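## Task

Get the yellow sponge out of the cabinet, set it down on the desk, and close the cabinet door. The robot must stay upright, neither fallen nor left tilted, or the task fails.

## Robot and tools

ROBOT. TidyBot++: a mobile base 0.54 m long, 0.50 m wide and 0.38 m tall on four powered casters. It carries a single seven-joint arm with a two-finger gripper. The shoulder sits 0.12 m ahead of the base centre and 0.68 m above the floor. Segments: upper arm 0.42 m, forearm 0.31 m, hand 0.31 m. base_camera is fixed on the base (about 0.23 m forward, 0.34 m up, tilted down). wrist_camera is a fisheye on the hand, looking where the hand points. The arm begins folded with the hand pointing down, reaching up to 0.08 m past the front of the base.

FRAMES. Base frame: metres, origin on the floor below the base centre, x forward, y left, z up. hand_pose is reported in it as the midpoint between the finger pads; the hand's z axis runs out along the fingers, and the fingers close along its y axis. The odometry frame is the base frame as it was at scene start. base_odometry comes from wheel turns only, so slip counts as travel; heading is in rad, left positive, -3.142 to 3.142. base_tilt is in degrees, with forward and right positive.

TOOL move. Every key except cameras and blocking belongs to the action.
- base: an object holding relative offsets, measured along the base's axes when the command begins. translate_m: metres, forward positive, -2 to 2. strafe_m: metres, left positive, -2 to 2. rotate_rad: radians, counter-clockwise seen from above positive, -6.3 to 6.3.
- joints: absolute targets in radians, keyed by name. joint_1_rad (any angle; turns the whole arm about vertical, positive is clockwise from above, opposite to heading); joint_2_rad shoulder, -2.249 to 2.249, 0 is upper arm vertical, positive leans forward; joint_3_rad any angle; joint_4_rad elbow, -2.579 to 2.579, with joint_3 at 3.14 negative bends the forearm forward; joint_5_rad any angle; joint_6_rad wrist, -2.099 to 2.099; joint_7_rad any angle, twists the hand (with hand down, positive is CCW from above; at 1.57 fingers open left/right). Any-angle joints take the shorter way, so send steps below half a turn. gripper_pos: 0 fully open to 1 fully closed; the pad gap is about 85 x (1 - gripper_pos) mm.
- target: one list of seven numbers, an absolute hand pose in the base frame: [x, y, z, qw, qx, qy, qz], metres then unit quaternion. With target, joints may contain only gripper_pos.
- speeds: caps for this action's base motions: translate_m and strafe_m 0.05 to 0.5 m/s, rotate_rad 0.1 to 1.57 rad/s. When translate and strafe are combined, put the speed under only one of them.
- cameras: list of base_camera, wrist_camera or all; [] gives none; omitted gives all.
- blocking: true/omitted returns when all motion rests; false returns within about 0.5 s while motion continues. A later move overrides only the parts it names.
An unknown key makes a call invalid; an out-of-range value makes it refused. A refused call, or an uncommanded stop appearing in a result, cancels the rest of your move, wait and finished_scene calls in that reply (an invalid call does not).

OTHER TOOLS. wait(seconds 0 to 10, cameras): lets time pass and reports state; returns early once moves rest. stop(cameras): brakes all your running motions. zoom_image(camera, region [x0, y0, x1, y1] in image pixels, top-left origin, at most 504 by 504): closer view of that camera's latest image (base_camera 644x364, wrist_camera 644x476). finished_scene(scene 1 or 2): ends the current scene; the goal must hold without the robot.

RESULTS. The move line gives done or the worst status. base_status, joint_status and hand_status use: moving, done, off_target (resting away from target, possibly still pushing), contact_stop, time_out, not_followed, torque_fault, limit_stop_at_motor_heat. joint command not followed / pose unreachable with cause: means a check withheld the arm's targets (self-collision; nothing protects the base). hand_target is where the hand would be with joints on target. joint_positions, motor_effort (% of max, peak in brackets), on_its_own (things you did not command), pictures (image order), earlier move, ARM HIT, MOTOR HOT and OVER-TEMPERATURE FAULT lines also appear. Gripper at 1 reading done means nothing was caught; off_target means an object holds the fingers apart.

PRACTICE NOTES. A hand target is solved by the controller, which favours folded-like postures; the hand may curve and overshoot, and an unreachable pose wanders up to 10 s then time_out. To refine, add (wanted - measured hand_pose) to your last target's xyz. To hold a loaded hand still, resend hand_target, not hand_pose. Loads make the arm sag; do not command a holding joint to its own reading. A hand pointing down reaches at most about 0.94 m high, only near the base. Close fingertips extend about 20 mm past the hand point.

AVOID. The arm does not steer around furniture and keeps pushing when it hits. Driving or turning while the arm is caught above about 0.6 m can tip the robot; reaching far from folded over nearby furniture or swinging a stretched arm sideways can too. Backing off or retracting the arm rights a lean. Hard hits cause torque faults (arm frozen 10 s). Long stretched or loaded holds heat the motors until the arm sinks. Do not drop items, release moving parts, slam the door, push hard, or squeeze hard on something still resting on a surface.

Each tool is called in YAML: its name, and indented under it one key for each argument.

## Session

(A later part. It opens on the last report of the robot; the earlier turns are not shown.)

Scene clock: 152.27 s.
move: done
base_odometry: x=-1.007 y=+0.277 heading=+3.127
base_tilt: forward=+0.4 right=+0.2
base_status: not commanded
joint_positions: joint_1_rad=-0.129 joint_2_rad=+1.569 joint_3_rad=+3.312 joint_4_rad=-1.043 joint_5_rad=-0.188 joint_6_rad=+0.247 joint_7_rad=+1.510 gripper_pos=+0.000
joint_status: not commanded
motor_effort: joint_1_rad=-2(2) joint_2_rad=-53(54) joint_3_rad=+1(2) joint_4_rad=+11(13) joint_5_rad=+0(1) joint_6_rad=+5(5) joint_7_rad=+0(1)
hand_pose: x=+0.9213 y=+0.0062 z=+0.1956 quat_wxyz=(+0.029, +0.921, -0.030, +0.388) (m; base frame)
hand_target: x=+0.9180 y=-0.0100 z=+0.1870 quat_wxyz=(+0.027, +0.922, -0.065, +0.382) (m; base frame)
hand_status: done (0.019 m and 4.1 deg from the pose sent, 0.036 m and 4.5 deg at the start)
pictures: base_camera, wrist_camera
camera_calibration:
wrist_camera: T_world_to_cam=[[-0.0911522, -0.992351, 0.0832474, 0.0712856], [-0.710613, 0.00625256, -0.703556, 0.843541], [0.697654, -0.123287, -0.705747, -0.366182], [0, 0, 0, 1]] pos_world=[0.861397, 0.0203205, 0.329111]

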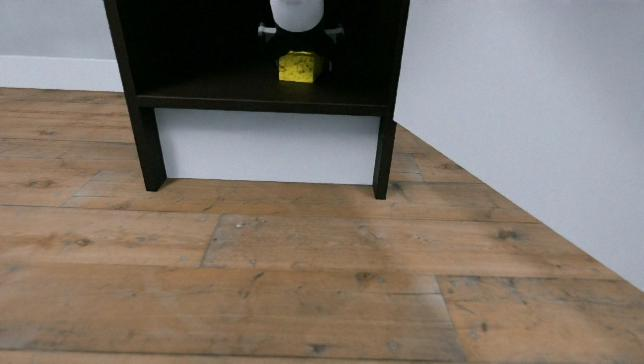

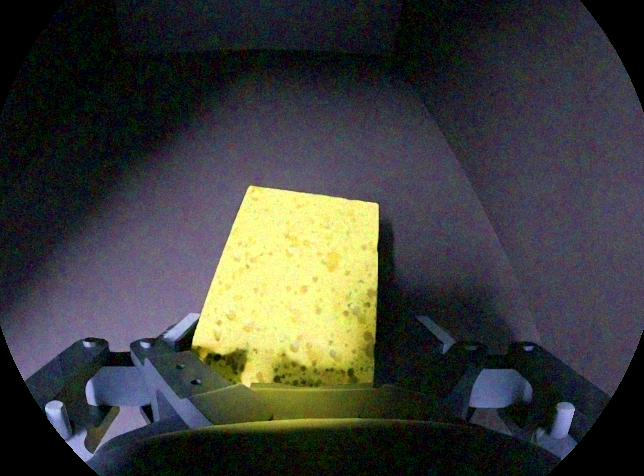

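move:
  base: {"strafe_m": 0.008}
  speeds: {"strafe_m":0.05}
  cameras: ["wrist_camera"]

move:
  joints: {"gripper_pos": 0.45}

Scene clock: 157.00 s.
move: done
base_odometry: x=-1.007 y=+0.269 heading=+3.126
base_tilt: forward=+0.5 right=+0.2
base_status: done
joint_positions: joint_1_rad=-0.125 joint_2_rad=+1.570 joint_3_rad=+3.312 joint_4_rad=-1.043 joint_5_rad=-0.188 joint_6_rad=+0.247 joint_7_rad=+1.510 gripper_pos=+0.000
joint_status: not commanded
motor_effort: joint_1_rad=-2(4) joint_2_rad=-53(55) joint_3_rad=+1(3) joint_4_rad=+11(12) joint_5_rad=+0(1) joint_6_rad=+5(5) joint_7_rad=+0(1)
hand_pose: x=+0.9211 y=+0.0034 z=+0.1953 quat_wxyz=(+0.029, +0.921, -0.031, +0.387) (m; base frame)
hand_target: x=+0.9180 y=-0.0100 z=+0.1870 quat_wxyz=(+0.027, +0.922, -0.065, +0.382) (m; base frame)
hand_status: not commanded
pictures: wrist_camera
camera_calibration:
wrist_camera: T_world_to_cam=[[-0.094576, -0.992017, 0.0834103, 0.0716051], [-0.710826, 0.00863225, -0.703315, 0.843416], [0.69698, -0.125807, -0.705968, -0.365885], [0, 0, 0, 1]] pos_world=[0.861309, 0.017722, 0.328911]

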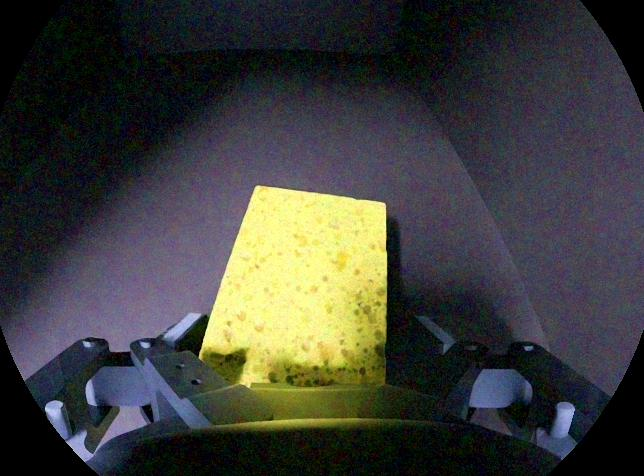

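Scene clock: 157.80 s.
move: off_target
base_odometry: x=-1.007 y=+0.269 heading=+3.126
base_tilt: forward=+0.4 right=+0.2
base_status: not commanded
joint_positions: joint_1_rad=-0.125 joint_2_rad=+1.568 joint_3_rad=+3.312 joint_4_rad=-1.043 joint_5_rad=-0.188 joint_6_rad=+0.247 joint_7_rad=+1.510 gripper_pos=+0.371
joint_status: gripper_pos off_target (ended at +0.371, target +0.450)
motor_effort: joint_1_rad=-1(1) joint_2_rad=-52(54) joint_3_rad=+1(2) joint_4_rad=+11(12) joint_5_rad=-1(1) joint_6_rad=+4(5) joint_7_rad=+0(1)
hand_pose: x=+0.9219 y=+0.0036 z=+0.1965 quat_wxyz=(+0.029, +0.921, -0.031, +0.388) (m; base frame)
hand_target: x=+0.9180 y=-0.0100 z=+0.1870 quat_wxyz=(+0.027, +0.922, -0.065, +0.382) (m; base frame)
hand_status: not commanded
pictures: base_camera, wrist_camera
camera_calibration:
wrist_camera: T_world_to_cam=[[-0.0946469, -0.992042, 0.0830351, 0.0718626], [-0.709662, 0.00873967, -0.704488, 0.843926], [0.698156, -0.125604, -0.704842, -0.366972], [0, 0, 0, 1]] pos_world=[0.861908, 0.0178218, 0.329911]

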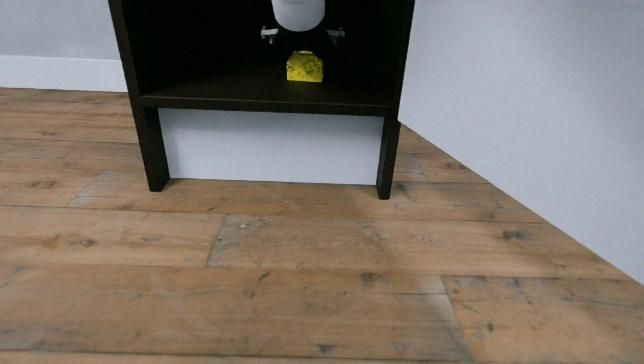

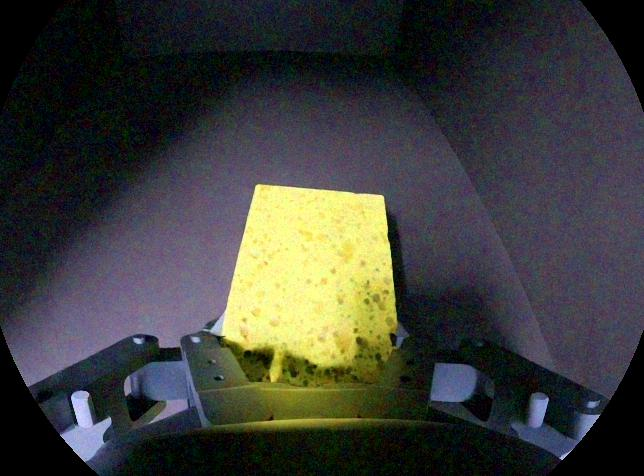

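move:
  target: [0.918, -0.010, 0.26, 0.0267, 0.9217, -0.0646, 0.3818]
  joints: {"gripper_pos": 0.7}
  cameras: ["wrist_camera"]

move:
  base: {"translate_m": -0.45}
  speeds: {"translate_m":0.3}

Scene clock: 162.00 s.
move: off_target
base_odometry: x=-1.007 y=+0.269 heading=+3.126
base_tilt: forward=+0.4 right=+0.2
base_status: not commanded
joint_positions: joint_1_rad=-0.125 joint_2_rad=+1.407 joint_3_rad=+3.312 joint_4_rad=-1.155 joint_5_rad=-0.188 joint_6_rad=+0.247 joint_7_rad=+1.510 gripper_pos=+0.371
joint_status: gripper_pos off_target (ended at +0.371, target +0.700)
motor_effort: joint_1_rad=-1(2) joint_2_rad=-53(57) joint_3_rad=+2(2) joint_4_rad=+12(13) joint_5_rad=+0(1) joint_6_rad=+5(6) joint_7_rad=+0(1)
hand_pose: x=+0.9394 y=-0.0009 z=+0.2834 quat_wxyz=(+0.028, +0.910, -0.042, +0.411) (m; base frame)
hand_target: x=+0.9180 y=-0.0100 z=+0.2600 quat_wxyz=(+0.027, +0.922, -0.065, +0.382) (m; base frame)
hand_status: done (0.033 m and 4.4 deg from the pose sent, 0.065 m and 3.9 deg at the start)
pictures: wrist_camera
camera_calibration:
wrist_camera: T_world_to_cam=[[-0.11717, -0.990648, 0.069907, 0.086868], [-0.673312, 0.0274988, -0.738847, 0.893127], [0.730015, -0.13364, -0.670237, -0.358219], [0, 0, 0, 1]] pos_world=[0.873036, 0.0136233, 0.413719]

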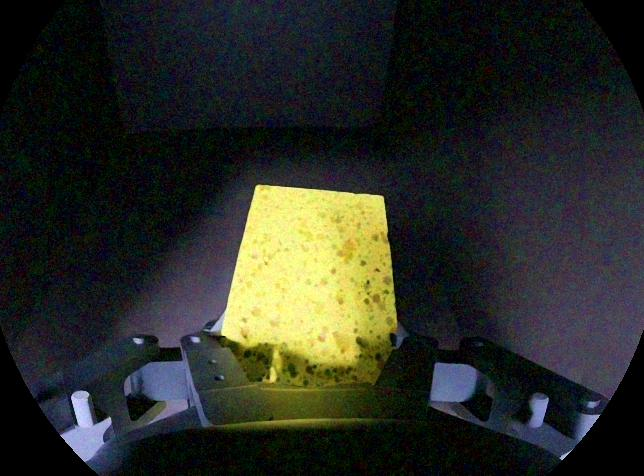

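Scene clock: 164.50 s.
move: done
base_odometry: x=-0.557 y=+0.262 heading=+3.126
base_tilt: forward=+0.4 right=+0.2
base_status: done
joint_positions: joint_1_rad=-0.124 joint_2_rad=+1.408 joint_3_rad=+3.312 joint_4_rad=-1.159 joint_5_rad=-0.188 joint_6_rad=+0.247 joint_7_rad=+1.510 gripper_pos=+0.371
joint_status: not commanded
motor_effort: joint_1_rad=-1(6) joint_2_rad=-53(55) joint_3_rad=+1(3) joint_4_rad=+12(14) joint_5_rad=-1(1) joint_6_rad=+5(6) joint_7_rad=-1(1)
hand_pose: x=+0.9374 y=-0.0024 z=+0.2815 quat_wxyz=(+0.029, +0.911, -0.043, +0.409) (m; base frame)
hand_target: x=+0.9180 y=-0.0100 z=+0.2600 quat_wxyz=(+0.027, +0.922, -0.065, +0.382) (m; base frame)
hand_status: not commanded
pictures: base_camera, wrist_camera
camera_calibration:
wrist_camera: T_world_to_cam=[[-0.11893, -0.990372, 0.0708406, 0.0865695], [-0.676453, 0.0285919, -0.735931, 0.892643], [0.72682, -0.135444, -0.673341, -0.35431], [0, 0, 0, 1]] pos_world=[0.871647, 0.0122243, 0.41222]

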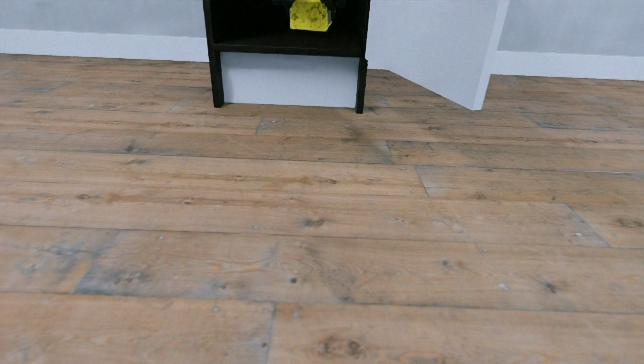

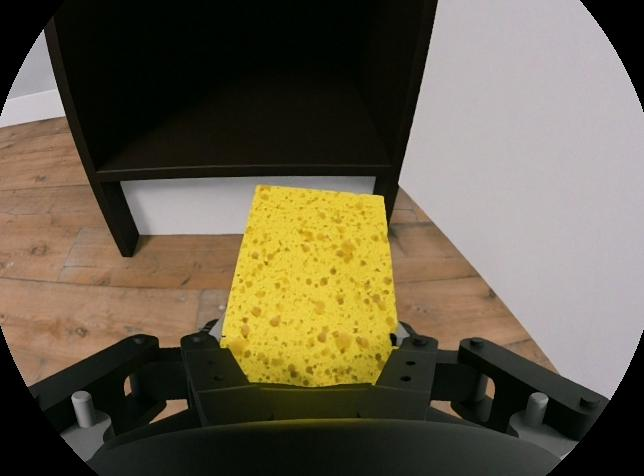

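move:
  target: [0.68, 0, 0.88, 0, 0.9239, 0, 0.3827]
  base: {"translate_m": -0.30}
  cameras: ["wrist_camera"]

move:
  base: {"translate_m": -0.366, "strafe_m": 0.55, "rotate_rad": 1.587}

Scene clock: 178.77 s.
move: done
base_odometry: x=-0.257 y=+0.258 heading=+3.126
base_tilt: forward=+0.4 right=+0.2
base_status: done
joint_positions: joint_1_rad=-0.034 joint_2_rad=+0.062 joint_3_rad=+3.191 joint_4_rad=-1.487 joint_5_rad=-0.052 joint_6_rad=-0.734 joint_7_rad=+1.542 gripper_pos=+0.371
joint_status: not commanded
motor_effort: joint_1_rad=-1(5) joint_2_rad=-25(57) joint_3_rad=-1(2) joint_4_rad=+21(21) joint_5_rad=+0(1) joint_6_rad=+5(6) joint_7_rad=-1(1)
hand_pose: x=+0.6956 y=+0.0038 z=+0.9056 quat_wxyz=(-0.025, +0.908, -0.030, +0.416) (m; base frame)
hand_target: x=+0.6800 y=+0.0000 z=+0.8800 quat_wxyz=(+0.000, +0.924, +0.000, +0.383) (m; base frame)
hand_status: done (0.030 m and 6.2 deg from the pose sent, 0.651 m and 6.8 deg at the start)
pictures: wrist_camera
camera_calibration:
wrist_camera: T_world_to_cam=[[-0.0514331, -0.99851, -0.0182288, 0.0534285], [-0.664413, 0.0478397, -0.745833, 1.18873], [0.745594, -0.0262491, -0.665883, 0.222316], [0, 0, 0, 1]] pos_world=[0.626799, 0.00231586, 1.03561]

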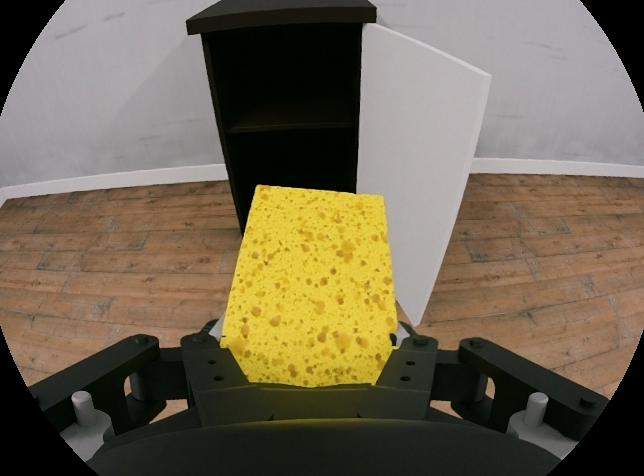

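Scene clock: 181.47 s.
move: done
base_odometry: x=+0.100 y=-0.298 heading=-1.569
base_tilt: forward=+0.5 right=+0.2
base_status: done
joint_positions: joint_1_rad=-0.021 joint_2_rad=+0.063 joint_3_rad=+3.173 joint_4_rad=-1.488 joint_5_rad=-0.043 joint_6_rad=-0.737 joint_7_rad=+1.542 gripper_pos=+0.371
joint_status: not commanded
motor_effort: joint_1_rad=-1(5) joint_2_rad=-25(29) joint_3_rad=-2(5) joint_4_rad=+21(21) joint_5_rad=+0(2) joint_6_rad=+5(6) joint_7_rad=-1(1)
hand_pose: x=+0.6948 y=+0.0048 z=+0.9038 quat_wxyz=(-0.023, +0.910, -0.026, +0.414) (m; base frame)
hand_target: x=+0.6800 y=+0.0000 z=+0.8800 quat_wxyz=(+0.000, +0.924, +0.000, +0.383) (m; base frame)
hand_status: not commanded
pictures: base_camera, wrist_camera
camera_calibration:
wrist_camera: T_world_to_cam=[[-0.0459293, -0.998894, -0.0100902, 0.0432333], [-0.668179, 0.0382285, -0.743018, 1.18693], [0.742582, -0.0273842, -0.669196, 0.226749], [0, 0, 0, 1]] pos_world=[0.626685, 0.00402034, 1.03408]

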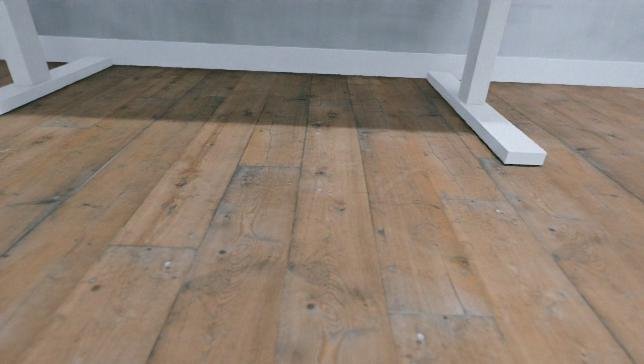

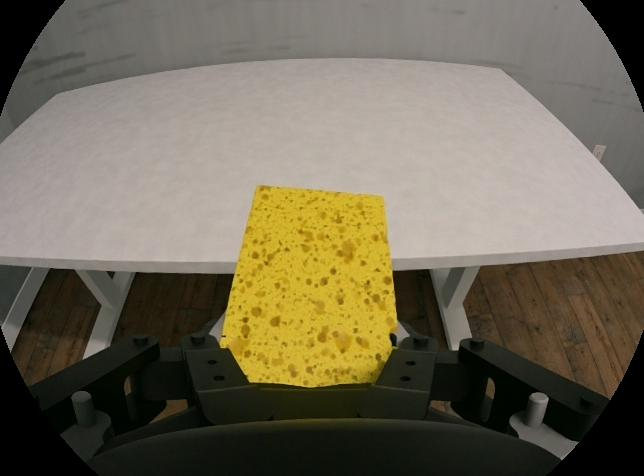

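move:
  base: {"translate_m": 0.2}
  cameras: []

move:
  target: [0.86, 0, 0.80, 0, 0.9304, 0, 0.3665]
  cameras: []

move:
  target: [0.86, 0, 0.77, 0, 0.9304, 0, 0.3665]

Scene clock: 189.23 s.
move: done
base_odometry: x=+0.101 y=-0.498 heading=-1.569
base_tilt: forward=+0.4 right=+0.2
base_status: done
joint_positions: joint_1_rad=-0.021 joint_2_rad=+0.065 joint_3_rad=+3.173 joint_4_rad=-1.490 joint_5_rad=-0.043 joint_6_rad=-0.740 joint_7_rad=+1.542 gripper_pos=+0.371
joint_status: not commanded
motor_effort: joint_1_rad=-1(2) joint_2_rad=-26(29) joint_3_rad=-2(2) joint_4_rad=+20(22) joint_5_rad=-1(1) joint_6_rad=+5(6) joint_7_rad=+0(1)
hand_pose: x=+0.6943 y=+0.0048 z=+0.9006 quat_wxyz=(-0.023, +0.911, -0.026, +0.411) (m; base frame)
hand_target: x=+0.6800 y=+0.0000 z=+0.8800 quat_wxyz=(+0.000, +0.924, +0.000, +0.383) (m; base frame)
hand_status: not commanded
pictures: none
No camera images: "cameras" was empty.

Scene clock: 191.17 s.
move: done
base_odometry: x=+0.101 y=-0.498 heading=-1.569
base_tilt: forward=+0.4 right=+0.2
base_status: not commanded
joint_positions: joint_1_rad=-0.021 joint_2_rad=+0.531 joint_3_rad=+3.173 joint_4_rad=-1.107 joint_5_rad=-0.043 joint_6_rad=-0.740 joint_7_rad=+1.551 gripper_pos=+0.371
joint_status: not commanded
motor_effort: joint_1_rad=-1(2) joint_2_rad=-43(45) joint_3_rad=-2(2) joint_4_rad=+20(21) joint_5_rad=+0(2) joint_6_rad=+5(6) joint_7_rad=+1(1)
hand_pose: x=+0.8613 y=+0.0077 z=+0.7984 quat_wxyz=(-0.015, +0.928, -0.019, +0.372) (m; base frame)
hand_target: x=+0.8600 y=+0.0000 z=+0.8000 quat_wxyz=(+0.000, +0.930, +0.000, +0.367) (m; base frame)
hand_status: done (0.008 m and 2.8 deg from the pose sent, 0.194 m and 6.8 deg at the start)
pictures: none
No camera images: "cameras" was empty.

Scene clock: 192.03 s.
move: done
base_odometry: x=+0.101 y=-0.498 heading=-1.569
base_tilt: forward=+0.4 right=+0.2
base_status: not commanded
joint_positions: joint_1_rad=-0.021 joint_2_rad=+0.535 joint_3_rad=+3.173 joint_4_rad=-1.152 joint_5_rad=-0.043 joint_6_rad=-0.719 joint_7_rad=+1.552 gripper_pos=+0.371
joint_status: not commanded
motor_effort: joint_1_rad=-1(2) joint_2_rad=-42(44) joint_3_rad=-1(2) joint_4_rad=+20(21) joint_5_rad=+0(1) joint_6_rad=+5(5) joint_7_rad=+0(1)
hand_pose: x=+0.8549 y=+0.0072 z=+0.7762 quat_wxyz=(-0.014, +0.933, -0.019, +0.359) (m; base frame)
hand_target: x=+0.8600 y=+0.0000 z=+0.7700 quat_wxyz=(+0.000, +0.930, +0.000, +0.367) (m; base frame)
hand_status: done (0.011 m and 2.9 deg from the pose sent, 0.029 m and 2.8 deg at the start)
pictures: base_camera, wrist_camera
camera_calibration:
wrist_camera: T_world_to_cam=[[-0.0366001, -0.999222, 0.0146778, 0.0244987], [-0.752079, 0.0178699, -0.658831, 1.20556], [0.658056, -0.0351521, -0.752148, 0.159257], [0, 0, 0, 1]] pos_world=[0.802773, 0.00853471, 0.913685]

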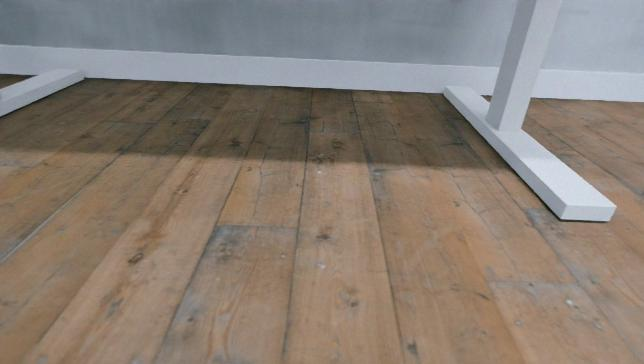

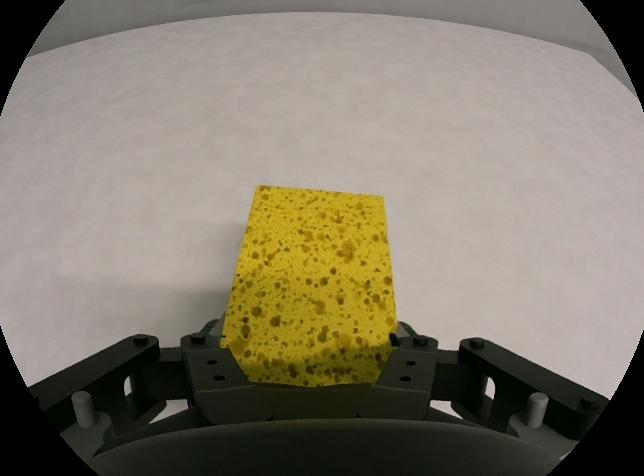

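move:
  target: [0.865, 0, 0.757, 0, 0.919, 0, 0.394]
  cameras: []

move:
  target: [0.865, 0, 0.745, 0, 0.919, 0, 0.394]
  cameras: ["wrist_camera"]

Scene clock: 195.53 s.
move: done
base_odometry: x=+0.101 y=-0.498 heading=-1.569
base_tilt: forward=+0.4 right=+0.2
base_status: not commanded
joint_positions: joint_1_rad=-0.021 joint_2_rad=+0.534 joint_3_rad=+3.173 joint_4_rad=-1.246 joint_5_rad=-0.043 joint_6_rad=-0.593 joint_7_rad=+1.552 gripper_pos=+0.371
joint_status: not commanded
motor_effort: joint_1_rad=-1(2) joint_2_rad=-42(44) joint_3_rad=-2(2) joint_4_rad=+20(21) joint_5_rad=-1(1) joint_6_rad=+5(5) joint_7_rad=+0(1)
hand_pose: x=+0.8574 y=+0.0054 z=+0.7552 quat_wxyz=(-0.013, +0.927, -0.021, +0.375) (m; base frame)
hand_target: x=+0.8650 y=+0.0000 z=+0.7570 quat_wxyz=(+0.000, +0.919, +0.000, +0.394) (m; base frame)
hand_status: done (0.010 m and 3.6 deg from the pose sent, 0.023 m and 5.1 deg at the start)
pictures: none
No camera images: "cameras" was empty.

Scene clock: 196.17 s.
move: done
base_odometry: x=+0.101 y=-0.498 heading=-1.569
base_tilt: forward=+0.5 right=+0.2
base_status: not commanded
joint_positions: joint_1_rad=-0.021 joint_2_rad=+0.533 joint_3_rad=+3.173 joint_4_rad=-1.270 joint_5_rad=-0.043 joint_6_rad=-0.551 joint_7_rad=+1.553 gripper_pos=+0.371
joint_status: not commanded
motor_effort: joint_1_rad=-1(2) joint_2_rad=-42(42) joint_3_rad=-2(2) joint_4_rad=+19(21) joint_5_rad=+0(1) joint_6_rad=+5(5) joint_7_rad=+0(1)
hand_pose: x=+0.8598 y=+0.0048 z=+0.7521 quat_wxyz=(-0.012, +0.923, -0.021, +0.384) (m; base frame)
hand_target: x=+0.8650 y=+0.0000 z=+0.7450 quat_wxyz=(+0.000, +0.919, +0.000, +0.394) (m; base frame)
hand_status: done (0.010 m and 3.1 deg from the pose sent, 0.014 m and 3.6 deg at the start)
pictures: wrist_camera
camera_calibration:
wrist_camera: T_world_to_cam=[[-0.0429362, -0.998966, 0.0149684, 0.0279349], [-0.716346, 0.0203386, -0.697449, 1.19165], [0.696423, -0.0406684, -0.716479, 0.0779566], [0, 0, 0, 1]] pos_world=[0.80054, 0.00684003, 0.886548]

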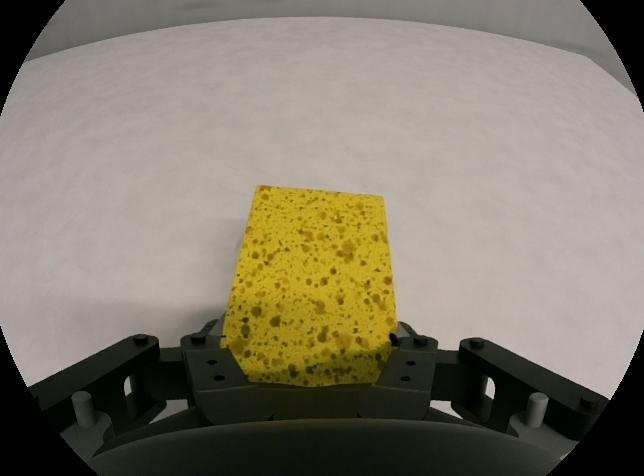

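move:
  target: [0.865, 0, 0.735, 0, 0.919, 0, 0.394]
  cameras: []

zoom_image:
  camera: "wrist_camera"
  region: [200, 160, 460, 400]

Scene clock: 198.43 s.
move: done
base_odometry: x=+0.101 y=-0.498 heading=-1.569
base_tilt: forward=+0.5 right=+0.2
base_status: not commanded
joint_positions: joint_1_rad=-0.021 joint_2_rad=+0.533 joint_3_rad=+3.173 joint_4_rad=-1.285 joint_5_rad=-0.043 joint_6_rad=-0.518 joint_7_rad=+1.553 gripper_pos=+0.371
joint_status: not commanded
motor_effort: joint_1_rad=-1(1) joint_2_rad=-40(42) joint_3_rad=-1(2) joint_4_rad=+19(20) joint_5_rad=-1(1) joint_6_rad=+4(5) joint_7_rad=+0(1)
hand_pose: x=+0.8624 y=+0.0044 z=+0.7511 quat_wxyz=(-0.012, +0.920, -0.021, +0.392) (m; base frame)
hand_target: x=+0.8650 y=+0.0000 z=+0.7350 quat_wxyz=(+0.000, +0.919, +0.000, +0.394) (m; base frame)
hand_status: done (0.017 m and 2.8 deg from the pose sent, 0.018 m and 3.1 deg at the start)
pictures: none
No camera images: "cameras" was empty.

Scaled by 1.938.

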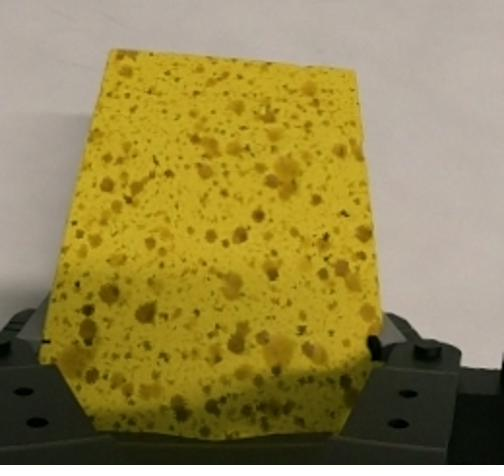

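Stalled: on desk. Relieve and release.

move:
  target: [0.865, 0, 0.746, 0, 0.919, 0, 0.394]
  cameras: []

move:
  joints: {"gripper_pos": 0.0}
  cameras: ["wrist_camera"]

move:
  base: {"translate_m": -0.25}
  speeds: {"translate_m":0.2}
  cameras: ["wrist_camera"]

Scene clock: 201.57 s.
move: done
base_odometry: x=+0.101 y=-0.498 heading=-1.569
base_tilt: forward=+0.5 right=+0.2
base_status: not commanded
joint_positions: joint_1_rad=-0.021 joint_2_rad=+0.533 joint_3_rad=+3.173 joint_4_rad=-1.285 joint_5_rad=-0.043 joint_6_rad=-0.518 joint_7_rad=+1.553 gripper_pos=+0.371
joint_status: not commanded
motor_effort: joint_1_rad=-1(2) joint_2_rad=-42(42) joint_3_rad=-1(2) joint_4_rad=+19(20) joint_5_rad=-1(1) joint_6_rad=+5(5) joint_7_rad=+0(1)
hand_pose: x=+0.8625 y=+0.0044 z=+0.7513 quat_wxyz=(-0.012, +0.920, -0.021, +0.392) (m; base frame)
hand_target: x=+0.8650 y=+0.0000 z=+0.7460 quat_wxyz=(+0.000, +0.919, +0.000, +0.394) (m; base frame)
hand_status: done (0.007 m and 2.8 deg from the pose sent, 0.007 m and 2.8 deg at the start)
pictures: none
No camera images: "cameras" was empty.

Scene clock: 202.50 s.
move: done
base_odometry: x=+0.101 y=-0.498 heading=-1.569
base_tilt: forward=+0.5 right=+0.2
base_status: not commanded
joint_positions: joint_1_rad=-0.021 joint_2_rad=+0.533 joint_3_rad=+3.173 joint_4_rad=-1.285 joint_5_rad=-0.043 joint_6_rad=-0.518 joint_7_rad=+1.553 gripper_pos=+0.000
joint_status: all done
motor_effort: joint_1_rad=-1(2) joint_2_rad=-42(43) joint_3_rad=-2(2) joint_4_rad=+20(20) joint_5_rad=+0(1) joint_6_rad=+5(5) joint_7_rad=+0(1)
hand_pose: x=+0.8625 y=+0.0044 z=+0.7513 quat_wxyz=(-0.012, +0.920, -0.021, +0.392) (m; base frame)
hand_target: x=+0.8650 y=+0.0000 z=+0.7460 quat_wxyz=(+0.000, +0.919, +0.000, +0.394) (m; base frame)
hand_status: not commanded
pictures: wrist_camera
camera_calibration:
wrist_camera: T_world_to_cam=[[-0.0440358, -0.998918, 0.0149238, 0.0285955], [-0.704023, 0.0204301, -0.709883, 1.19173], [0.70881, -0.041767, -0.704162, 0.0556364], [0, 0, 0, 1]] pos_world=[0.800827, 0.00654118, 0.884736]

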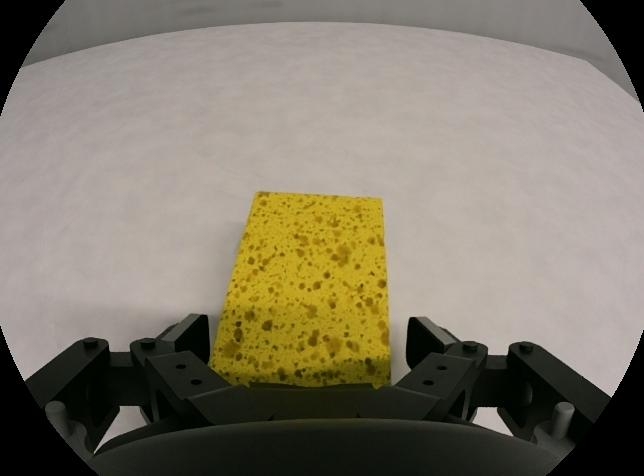

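Scene clock: 204.53 s.
move: done
base_odometry: x=+0.100 y=-0.248 heading=-1.568
base_tilt: forward=+0.4 right=+0.2
base_status: done
joint_positions: joint_1_rad=-0.017 joint_2_rad=+0.534 joint_3_rad=+3.173 joint_4_rad=-1.285 joint_5_rad=-0.043 joint_6_rad=-0.518 joint_7_rad=+1.553 gripper_pos=+0.000
joint_status: not commanded
motor_effort: joint_1_rad=-1(4) joint_2_rad=-42(46) joint_3_rad=-2(3) joint_4_rad=+20(21) joint_5_rad=+0(1) joint_6_rad=+5(5) joint_7_rad=+0(1)
hand_pose: x=+0.8625 y=+0.0019 z=+0.7511 quat_wxyz=(-0.011, +0.920, -0.023, +0.392) (m; base frame)
hand_target: x=+0.8650 y=+0.0000 z=+0.7460 quat_wxyz=(+0.000, +0.919, +0.000, +0.394) (m; base frame)
hand_status: not commanded
pictures: wrist_camera
camera_calibration:
wrist_camera: T_world_to_cam=[[-0.0475001, -0.998761, 0.0148727, 0.0291223], [-0.70407, 0.0229157, -0.709761, 1.19156], [0.708541, -0.0441851, -0.704285, 0.0557271], [0, 0, 0, 1]] pos_world=[0.800838, 0.0042431, 0.884536]

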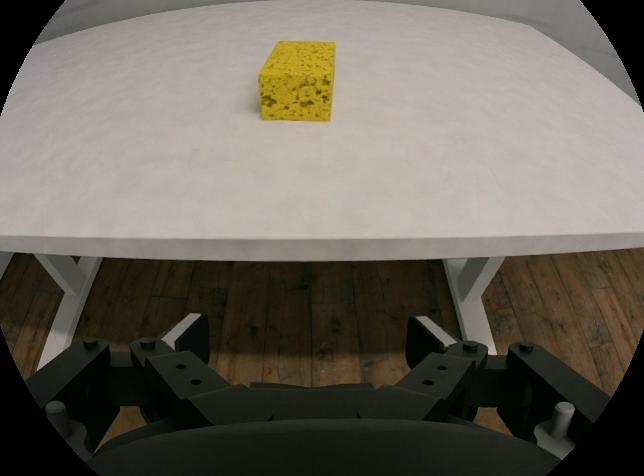

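move:
  base: {"translate_m": -1.553, "strafe_m": -0.808, "rotate_rad": -0.804}
  target: [0.72, 0, 0.83, 0, 0.7071, 0, 0.7071]
  joints: {"gripper_pos": 1.0}

Scene clock: 220.33 s.
move: done
base_odometry: x=-0.713 y=+1.303 heading=-2.373
base_tilt: forward=+0.5 right=+0.2
base_status: done
joint_positions: joint_1_rad=-0.005 joint_2_rad=+0.268 joint_3_rad=+3.164 joint_4_rad=-2.244 joint_5_rad=-0.032 joint_6_rad=+0.899 joint_7_rad=+1.553 gripper_pos=+0.999
joint_status: all done
motor_effort: joint_1_rad=-1(8) joint_2_rad=-27(44) joint_3_rad=-1(7) joint_4_rad=+15(19) joint_5_rad=+0(1) joint_6_rad=+7(8) joint_7_rad=+0(1)
hand_pose: x=+0.7265 y=-0.0155 z=+0.8205 quat_wxyz=(+0.004, +0.721, -0.026, +0.692) (m; base frame)
hand_target: x=+0.7200 y=+0.0000 z=+0.8300 quat_wxyz=(+0.000, +0.707, +0.000, +0.707) (m; base frame)
hand_status: done (0.019 m and 3.8 deg from the pose sent, 0.163 m and 44.0 deg at the start)
pictures: base_camera, wrist_camera
camera_calibration:
wrist_camera: T_world_to_cam=[[-0.0893128, -0.996004, 0.000113642, 0.0467078], [-0.05752, 0.00504398, -0.998332, 0.912288], [0.994341, -0.0891703, -0.0577407, -0.538609], [0, 0, 0, 1]] pos_world=[0.592207, -0.00610834, 0.879661]

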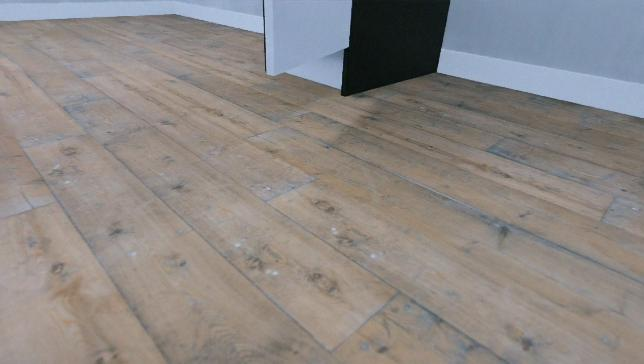

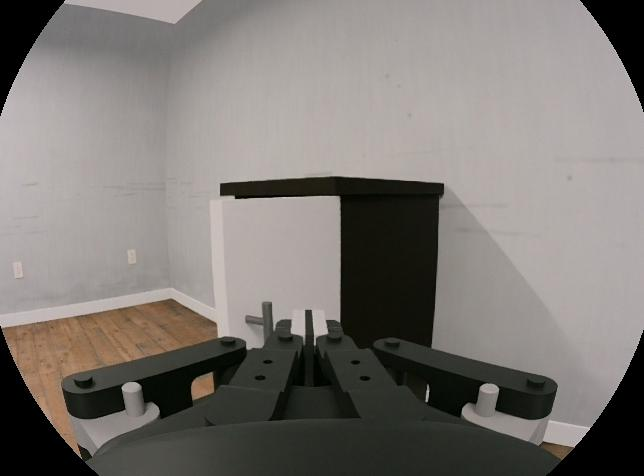

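move:
  base: {"translate_m": 0.6, "strafe_m": 0.03}
  speeds: {"translate_m":0.2}

Scene clock: 227.23 s.
move: done
base_odometry: x=-1.123 y=+0.864 heading=-2.373
base_tilt: forward=+0.4 right=+0.2
base_status: done
joint_positions: joint_1_rad=-0.004 joint_2_rad=+0.264 joint_3_rad=+3.164 joint_4_rad=-2.252 joint_5_rad=-0.029 joint_6_rad=+0.901 joint_7_rad=+1.553 gripper_pos=+0.999
joint_status: not commanded
motor_effort: joint_1_rad=-1(5) joint_2_rad=-27(29) joint_3_rad=-1(5) joint_4_rad=+15(17) joint_5_rad=+0(3) joint_6_rad=+8(8) joint_7_rad=+0(1)
hand_pose: x=+0.7237 y=-0.0160 z=+0.8194 quat_wxyz=(+0.004, +0.722, -0.025, +0.691) (m; base frame)
hand_target: x=+0.7200 y=+0.0000 z=+0.8300 quat_wxyz=(+0.000, +0.707, +0.000, +0.707) (m; base frame)
hand_status: not commanded
pictures: base_camera, wrist_camera
camera_calibration:
wrist_camera: T_world_to_cam=[[-0.0891393, -0.996018, 0.001497, 0.0447504], [-0.059744, 0.00384654, -0.998206, 0.912528], [0.994226, -0.0890689, -0.059849, -0.534084], [0, 0, 0, 1]] pos_world=[0.589507, -0.00650819, 0.878859]

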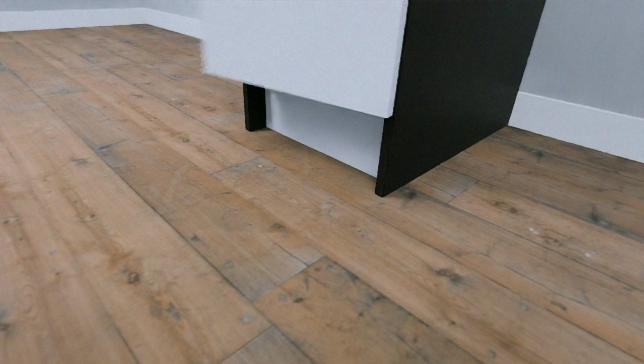

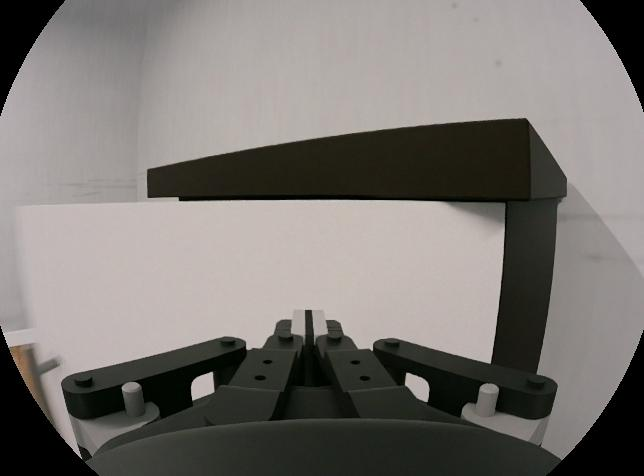

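move:
  base: {"translate_m": 0.1, "strafe_m": 0.04}
  speeds: {"translate_m":0.1}

Scene clock: 230.53 s.
move: done
base_odometry: x=-1.168 y=+0.765 heading=-2.374
base_tilt: forward=+0.4 right=+0.2
base_status: done
joint_positions: joint_1_rad=-0.004 joint_2_rad=+0.262 joint_3_rad=+3.164 joint_4_rad=-2.253 joint_5_rad=-0.029 joint_6_rad=+0.902 joint_7_rad=+1.553 gripper_pos=+0.999
joint_status: not commanded
motor_effort: joint_1_rad=-1(4) joint_2_rad=-27(29) joint_3_rad=-1(3) joint_4_rad=+15(16) joint_5_rad=+0(1) joint_6_rad=+7(8) joint_7_rad=-1(1)
hand_pose: x=+0.7233 y=-0.0160 z=+0.8207 quat_wxyz=(+0.004, +0.721, -0.025, +0.692) (m; base frame)
hand_target: x=+0.7200 y=+0.0000 z=+0.8300 quat_wxyz=(+0.000, +0.707, +0.000, +0.707) (m; base frame)
hand_status: not commanded
pictures: base_camera, wrist_camera
camera_calibration:
wrist_camera: T_world_to_cam=[[-0.089131, -0.996019, 0.00139927, 0.0447944], [-0.0575394, 0.00374652, -0.998336, 0.912215], [0.994357, -0.0890632, -0.0576443, -0.535649], [0, 0, 0, 1]] pos_world=[0.589107, -0.00650817, 0.879757]

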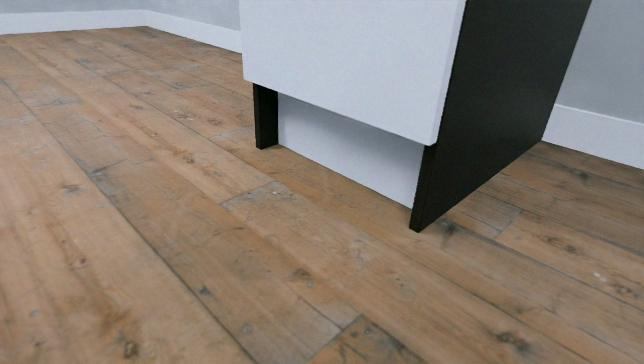

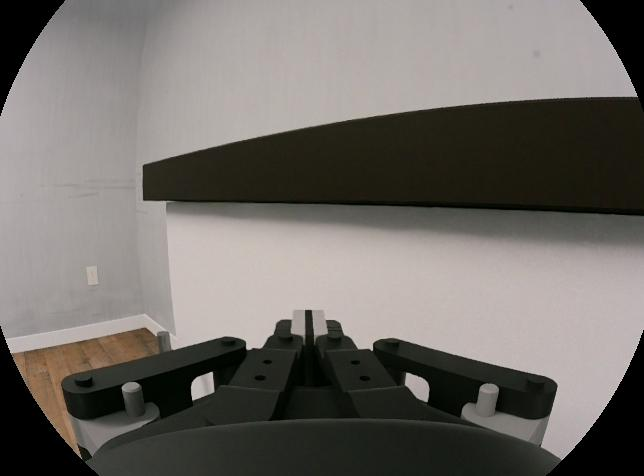

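move:
  base: {"translate_m": 0.07}
  speeds: {"translate_m":0.08}
  cameras: []

move:
  base: {"translate_m": 0.03}
  speeds: {"translate_m":0.05}

Scene clock: 234.47 s.
move: done
base_odometry: x=-1.218 y=+0.717 heading=-2.373
base_tilt: forward=+0.4 right=+0.2
base_status: done
joint_positions: joint_1_rad=-0.013 joint_2_rad=+0.260 joint_3_rad=+3.159 joint_4_rad=-2.257 joint_5_rad=-0.019 joint_6_rad=+0.902 joint_7_rad=+1.553 gripper_pos=+0.999
joint_status: not commanded
motor_effort: joint_1_rad=+0(4) joint_2_rad=-27(29) joint_3_rad=+0(4) joint_4_rad=+15(18) joint_5_rad=-1(3) joint_6_rad=+8(8) joint_7_rad=+0(1)
hand_pose: x=+0.7221 y=-0.0049 z=+0.8197 quat_wxyz=(-0.002, +0.722, -0.016, +0.691) (m; base frame)
hand_target: x=+0.7200 y=+0.0000 z=+0.8300 quat_wxyz=(+0.000, +0.707, +0.000, +0.707) (m; base frame)
hand_status: not commanded
pictures: none
No camera images: "cameras" was empty.

Scene clock: 235.50 s.
move: done
base_odometry: x=-1.240 y=+0.695 heading=-2.373
base_tilt: forward=+0.4 right=+0.2
base_status: done
joint_positions: joint_1_rad=-0.031 joint_2_rad=+0.257 joint_3_rad=+3.143 joint_4_rad=-2.264 joint_5_rad=-0.002 joint_6_rad=+0.902 joint_7_rad=+1.553 gripper_pos=+0.999
joint_status: not commanded
motor_effort: joint_1_rad=+5(7) joint_2_rad=-26(28) joint_3_rad=+4(6) joint_4_rad=+17(19) joint_5_rad=-4(5) joint_6_rad=+8(8) joint_7_rad=+0(1)
hand_pose: x=+0.7193 y=+0.0189 z=+0.8182 quat_wxyz=(-0.016, +0.724, +0.004, +0.690) (m; base frame)
hand_target: x=+0.7200 y=+0.0000 z=+0.8300 quat_wxyz=(+0.000, +0.707, +0.000, +0.707) (m; base frame)
hand_status: not commanded
pictures: base_camera, wrist_camera
camera_calibration:
wrist_camera: T_world_to_cam=[[-0.0188325, -0.999749, 0.0121425, 0.0199721], [-0.063196, -0.0109301, -0.997941, 0.913503], [0.997823, -0.0195611, -0.0629743, -0.528015], [0, 0, 0, 1]] pos_world=[0.584972, 0.0196232, 0.878128]

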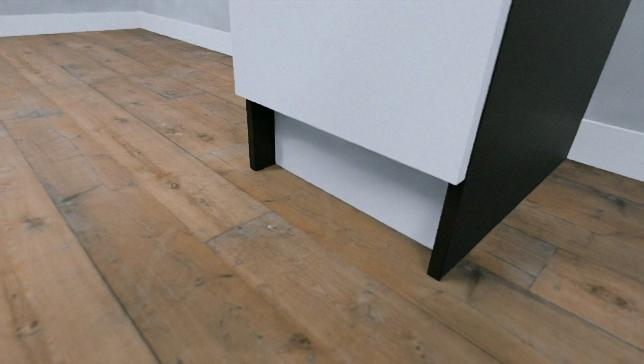

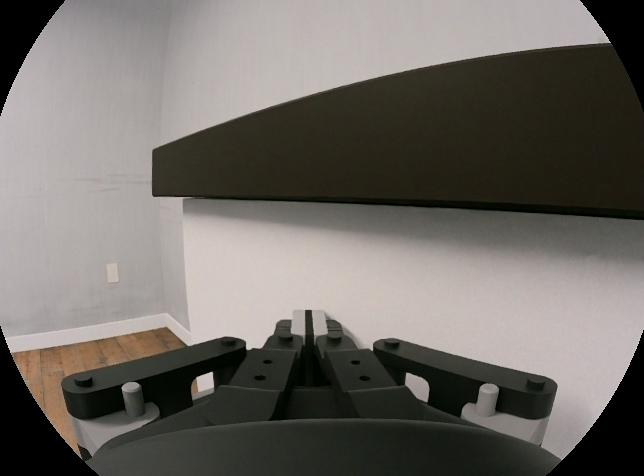

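Door is firmly closed. Back off and finish.

move:
  base: {"translate_m": -0.2}
  speeds: {"translate_m":0.3}

finished_scene:
  scene: 2

Scene clock: 239.77 s.
move: done
base_odometry: x=-1.095 y=+0.835 heading=-2.373
base_tilt: forward=+0.4 right=+0.2
base_status: done
joint_positions: joint_1_rad=-0.010 joint_2_rad=+0.256 joint_3_rad=+3.148 joint_4_rad=-2.265 joint_5_rad=-0.002 joint_6_rad=+0.904 joint_7_rad=+1.553 gripper_pos=+0.999
joint_status: not commanded
motor_effort: joint_1_rad=-1(6) joint_2_rad=-27(30) joint_3_rad=-1(6) joint_4_rad=+15(16) joint_5_rad=+0(3) joint_6_rad=+7(8) joint_7_rad=+0(1)
hand_pose: x=+0.7193 y=+0.0037 z=+0.8189 quat_wxyz=(-0.007, +0.723, -0.005, +0.691) (m; base frame)
hand_target: x=+0.7200 y=+0.0000 z=+0.8300 quat_wxyz=(+0.000, +0.707, +0.000, +0.707) (m; base frame)
hand_status: not commanded
pictures: base_camera, wrist_camera
camera_calibration:
wrist_camera: T_world_to_cam=[[-0.0445301, -0.998919, 0.0133482, 0.0221689], [-0.0615106, -0.0105946, -0.99805, 0.912879], [0.997113, -0.0452643, -0.0609724, -0.529447], [0, 0, 0, 1]] pos_world=[0.585057, 0.00785138, 0.878522]

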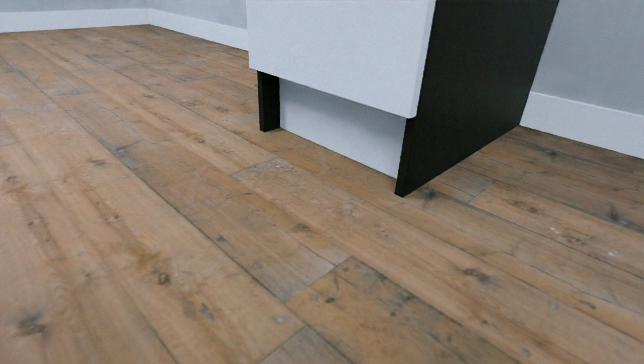

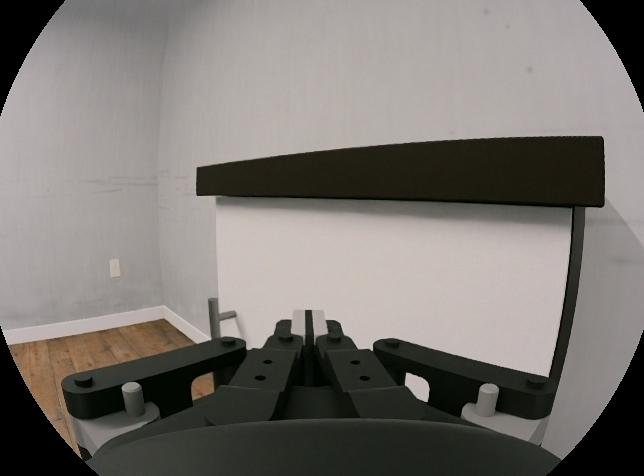

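The scene is finished: the task was done.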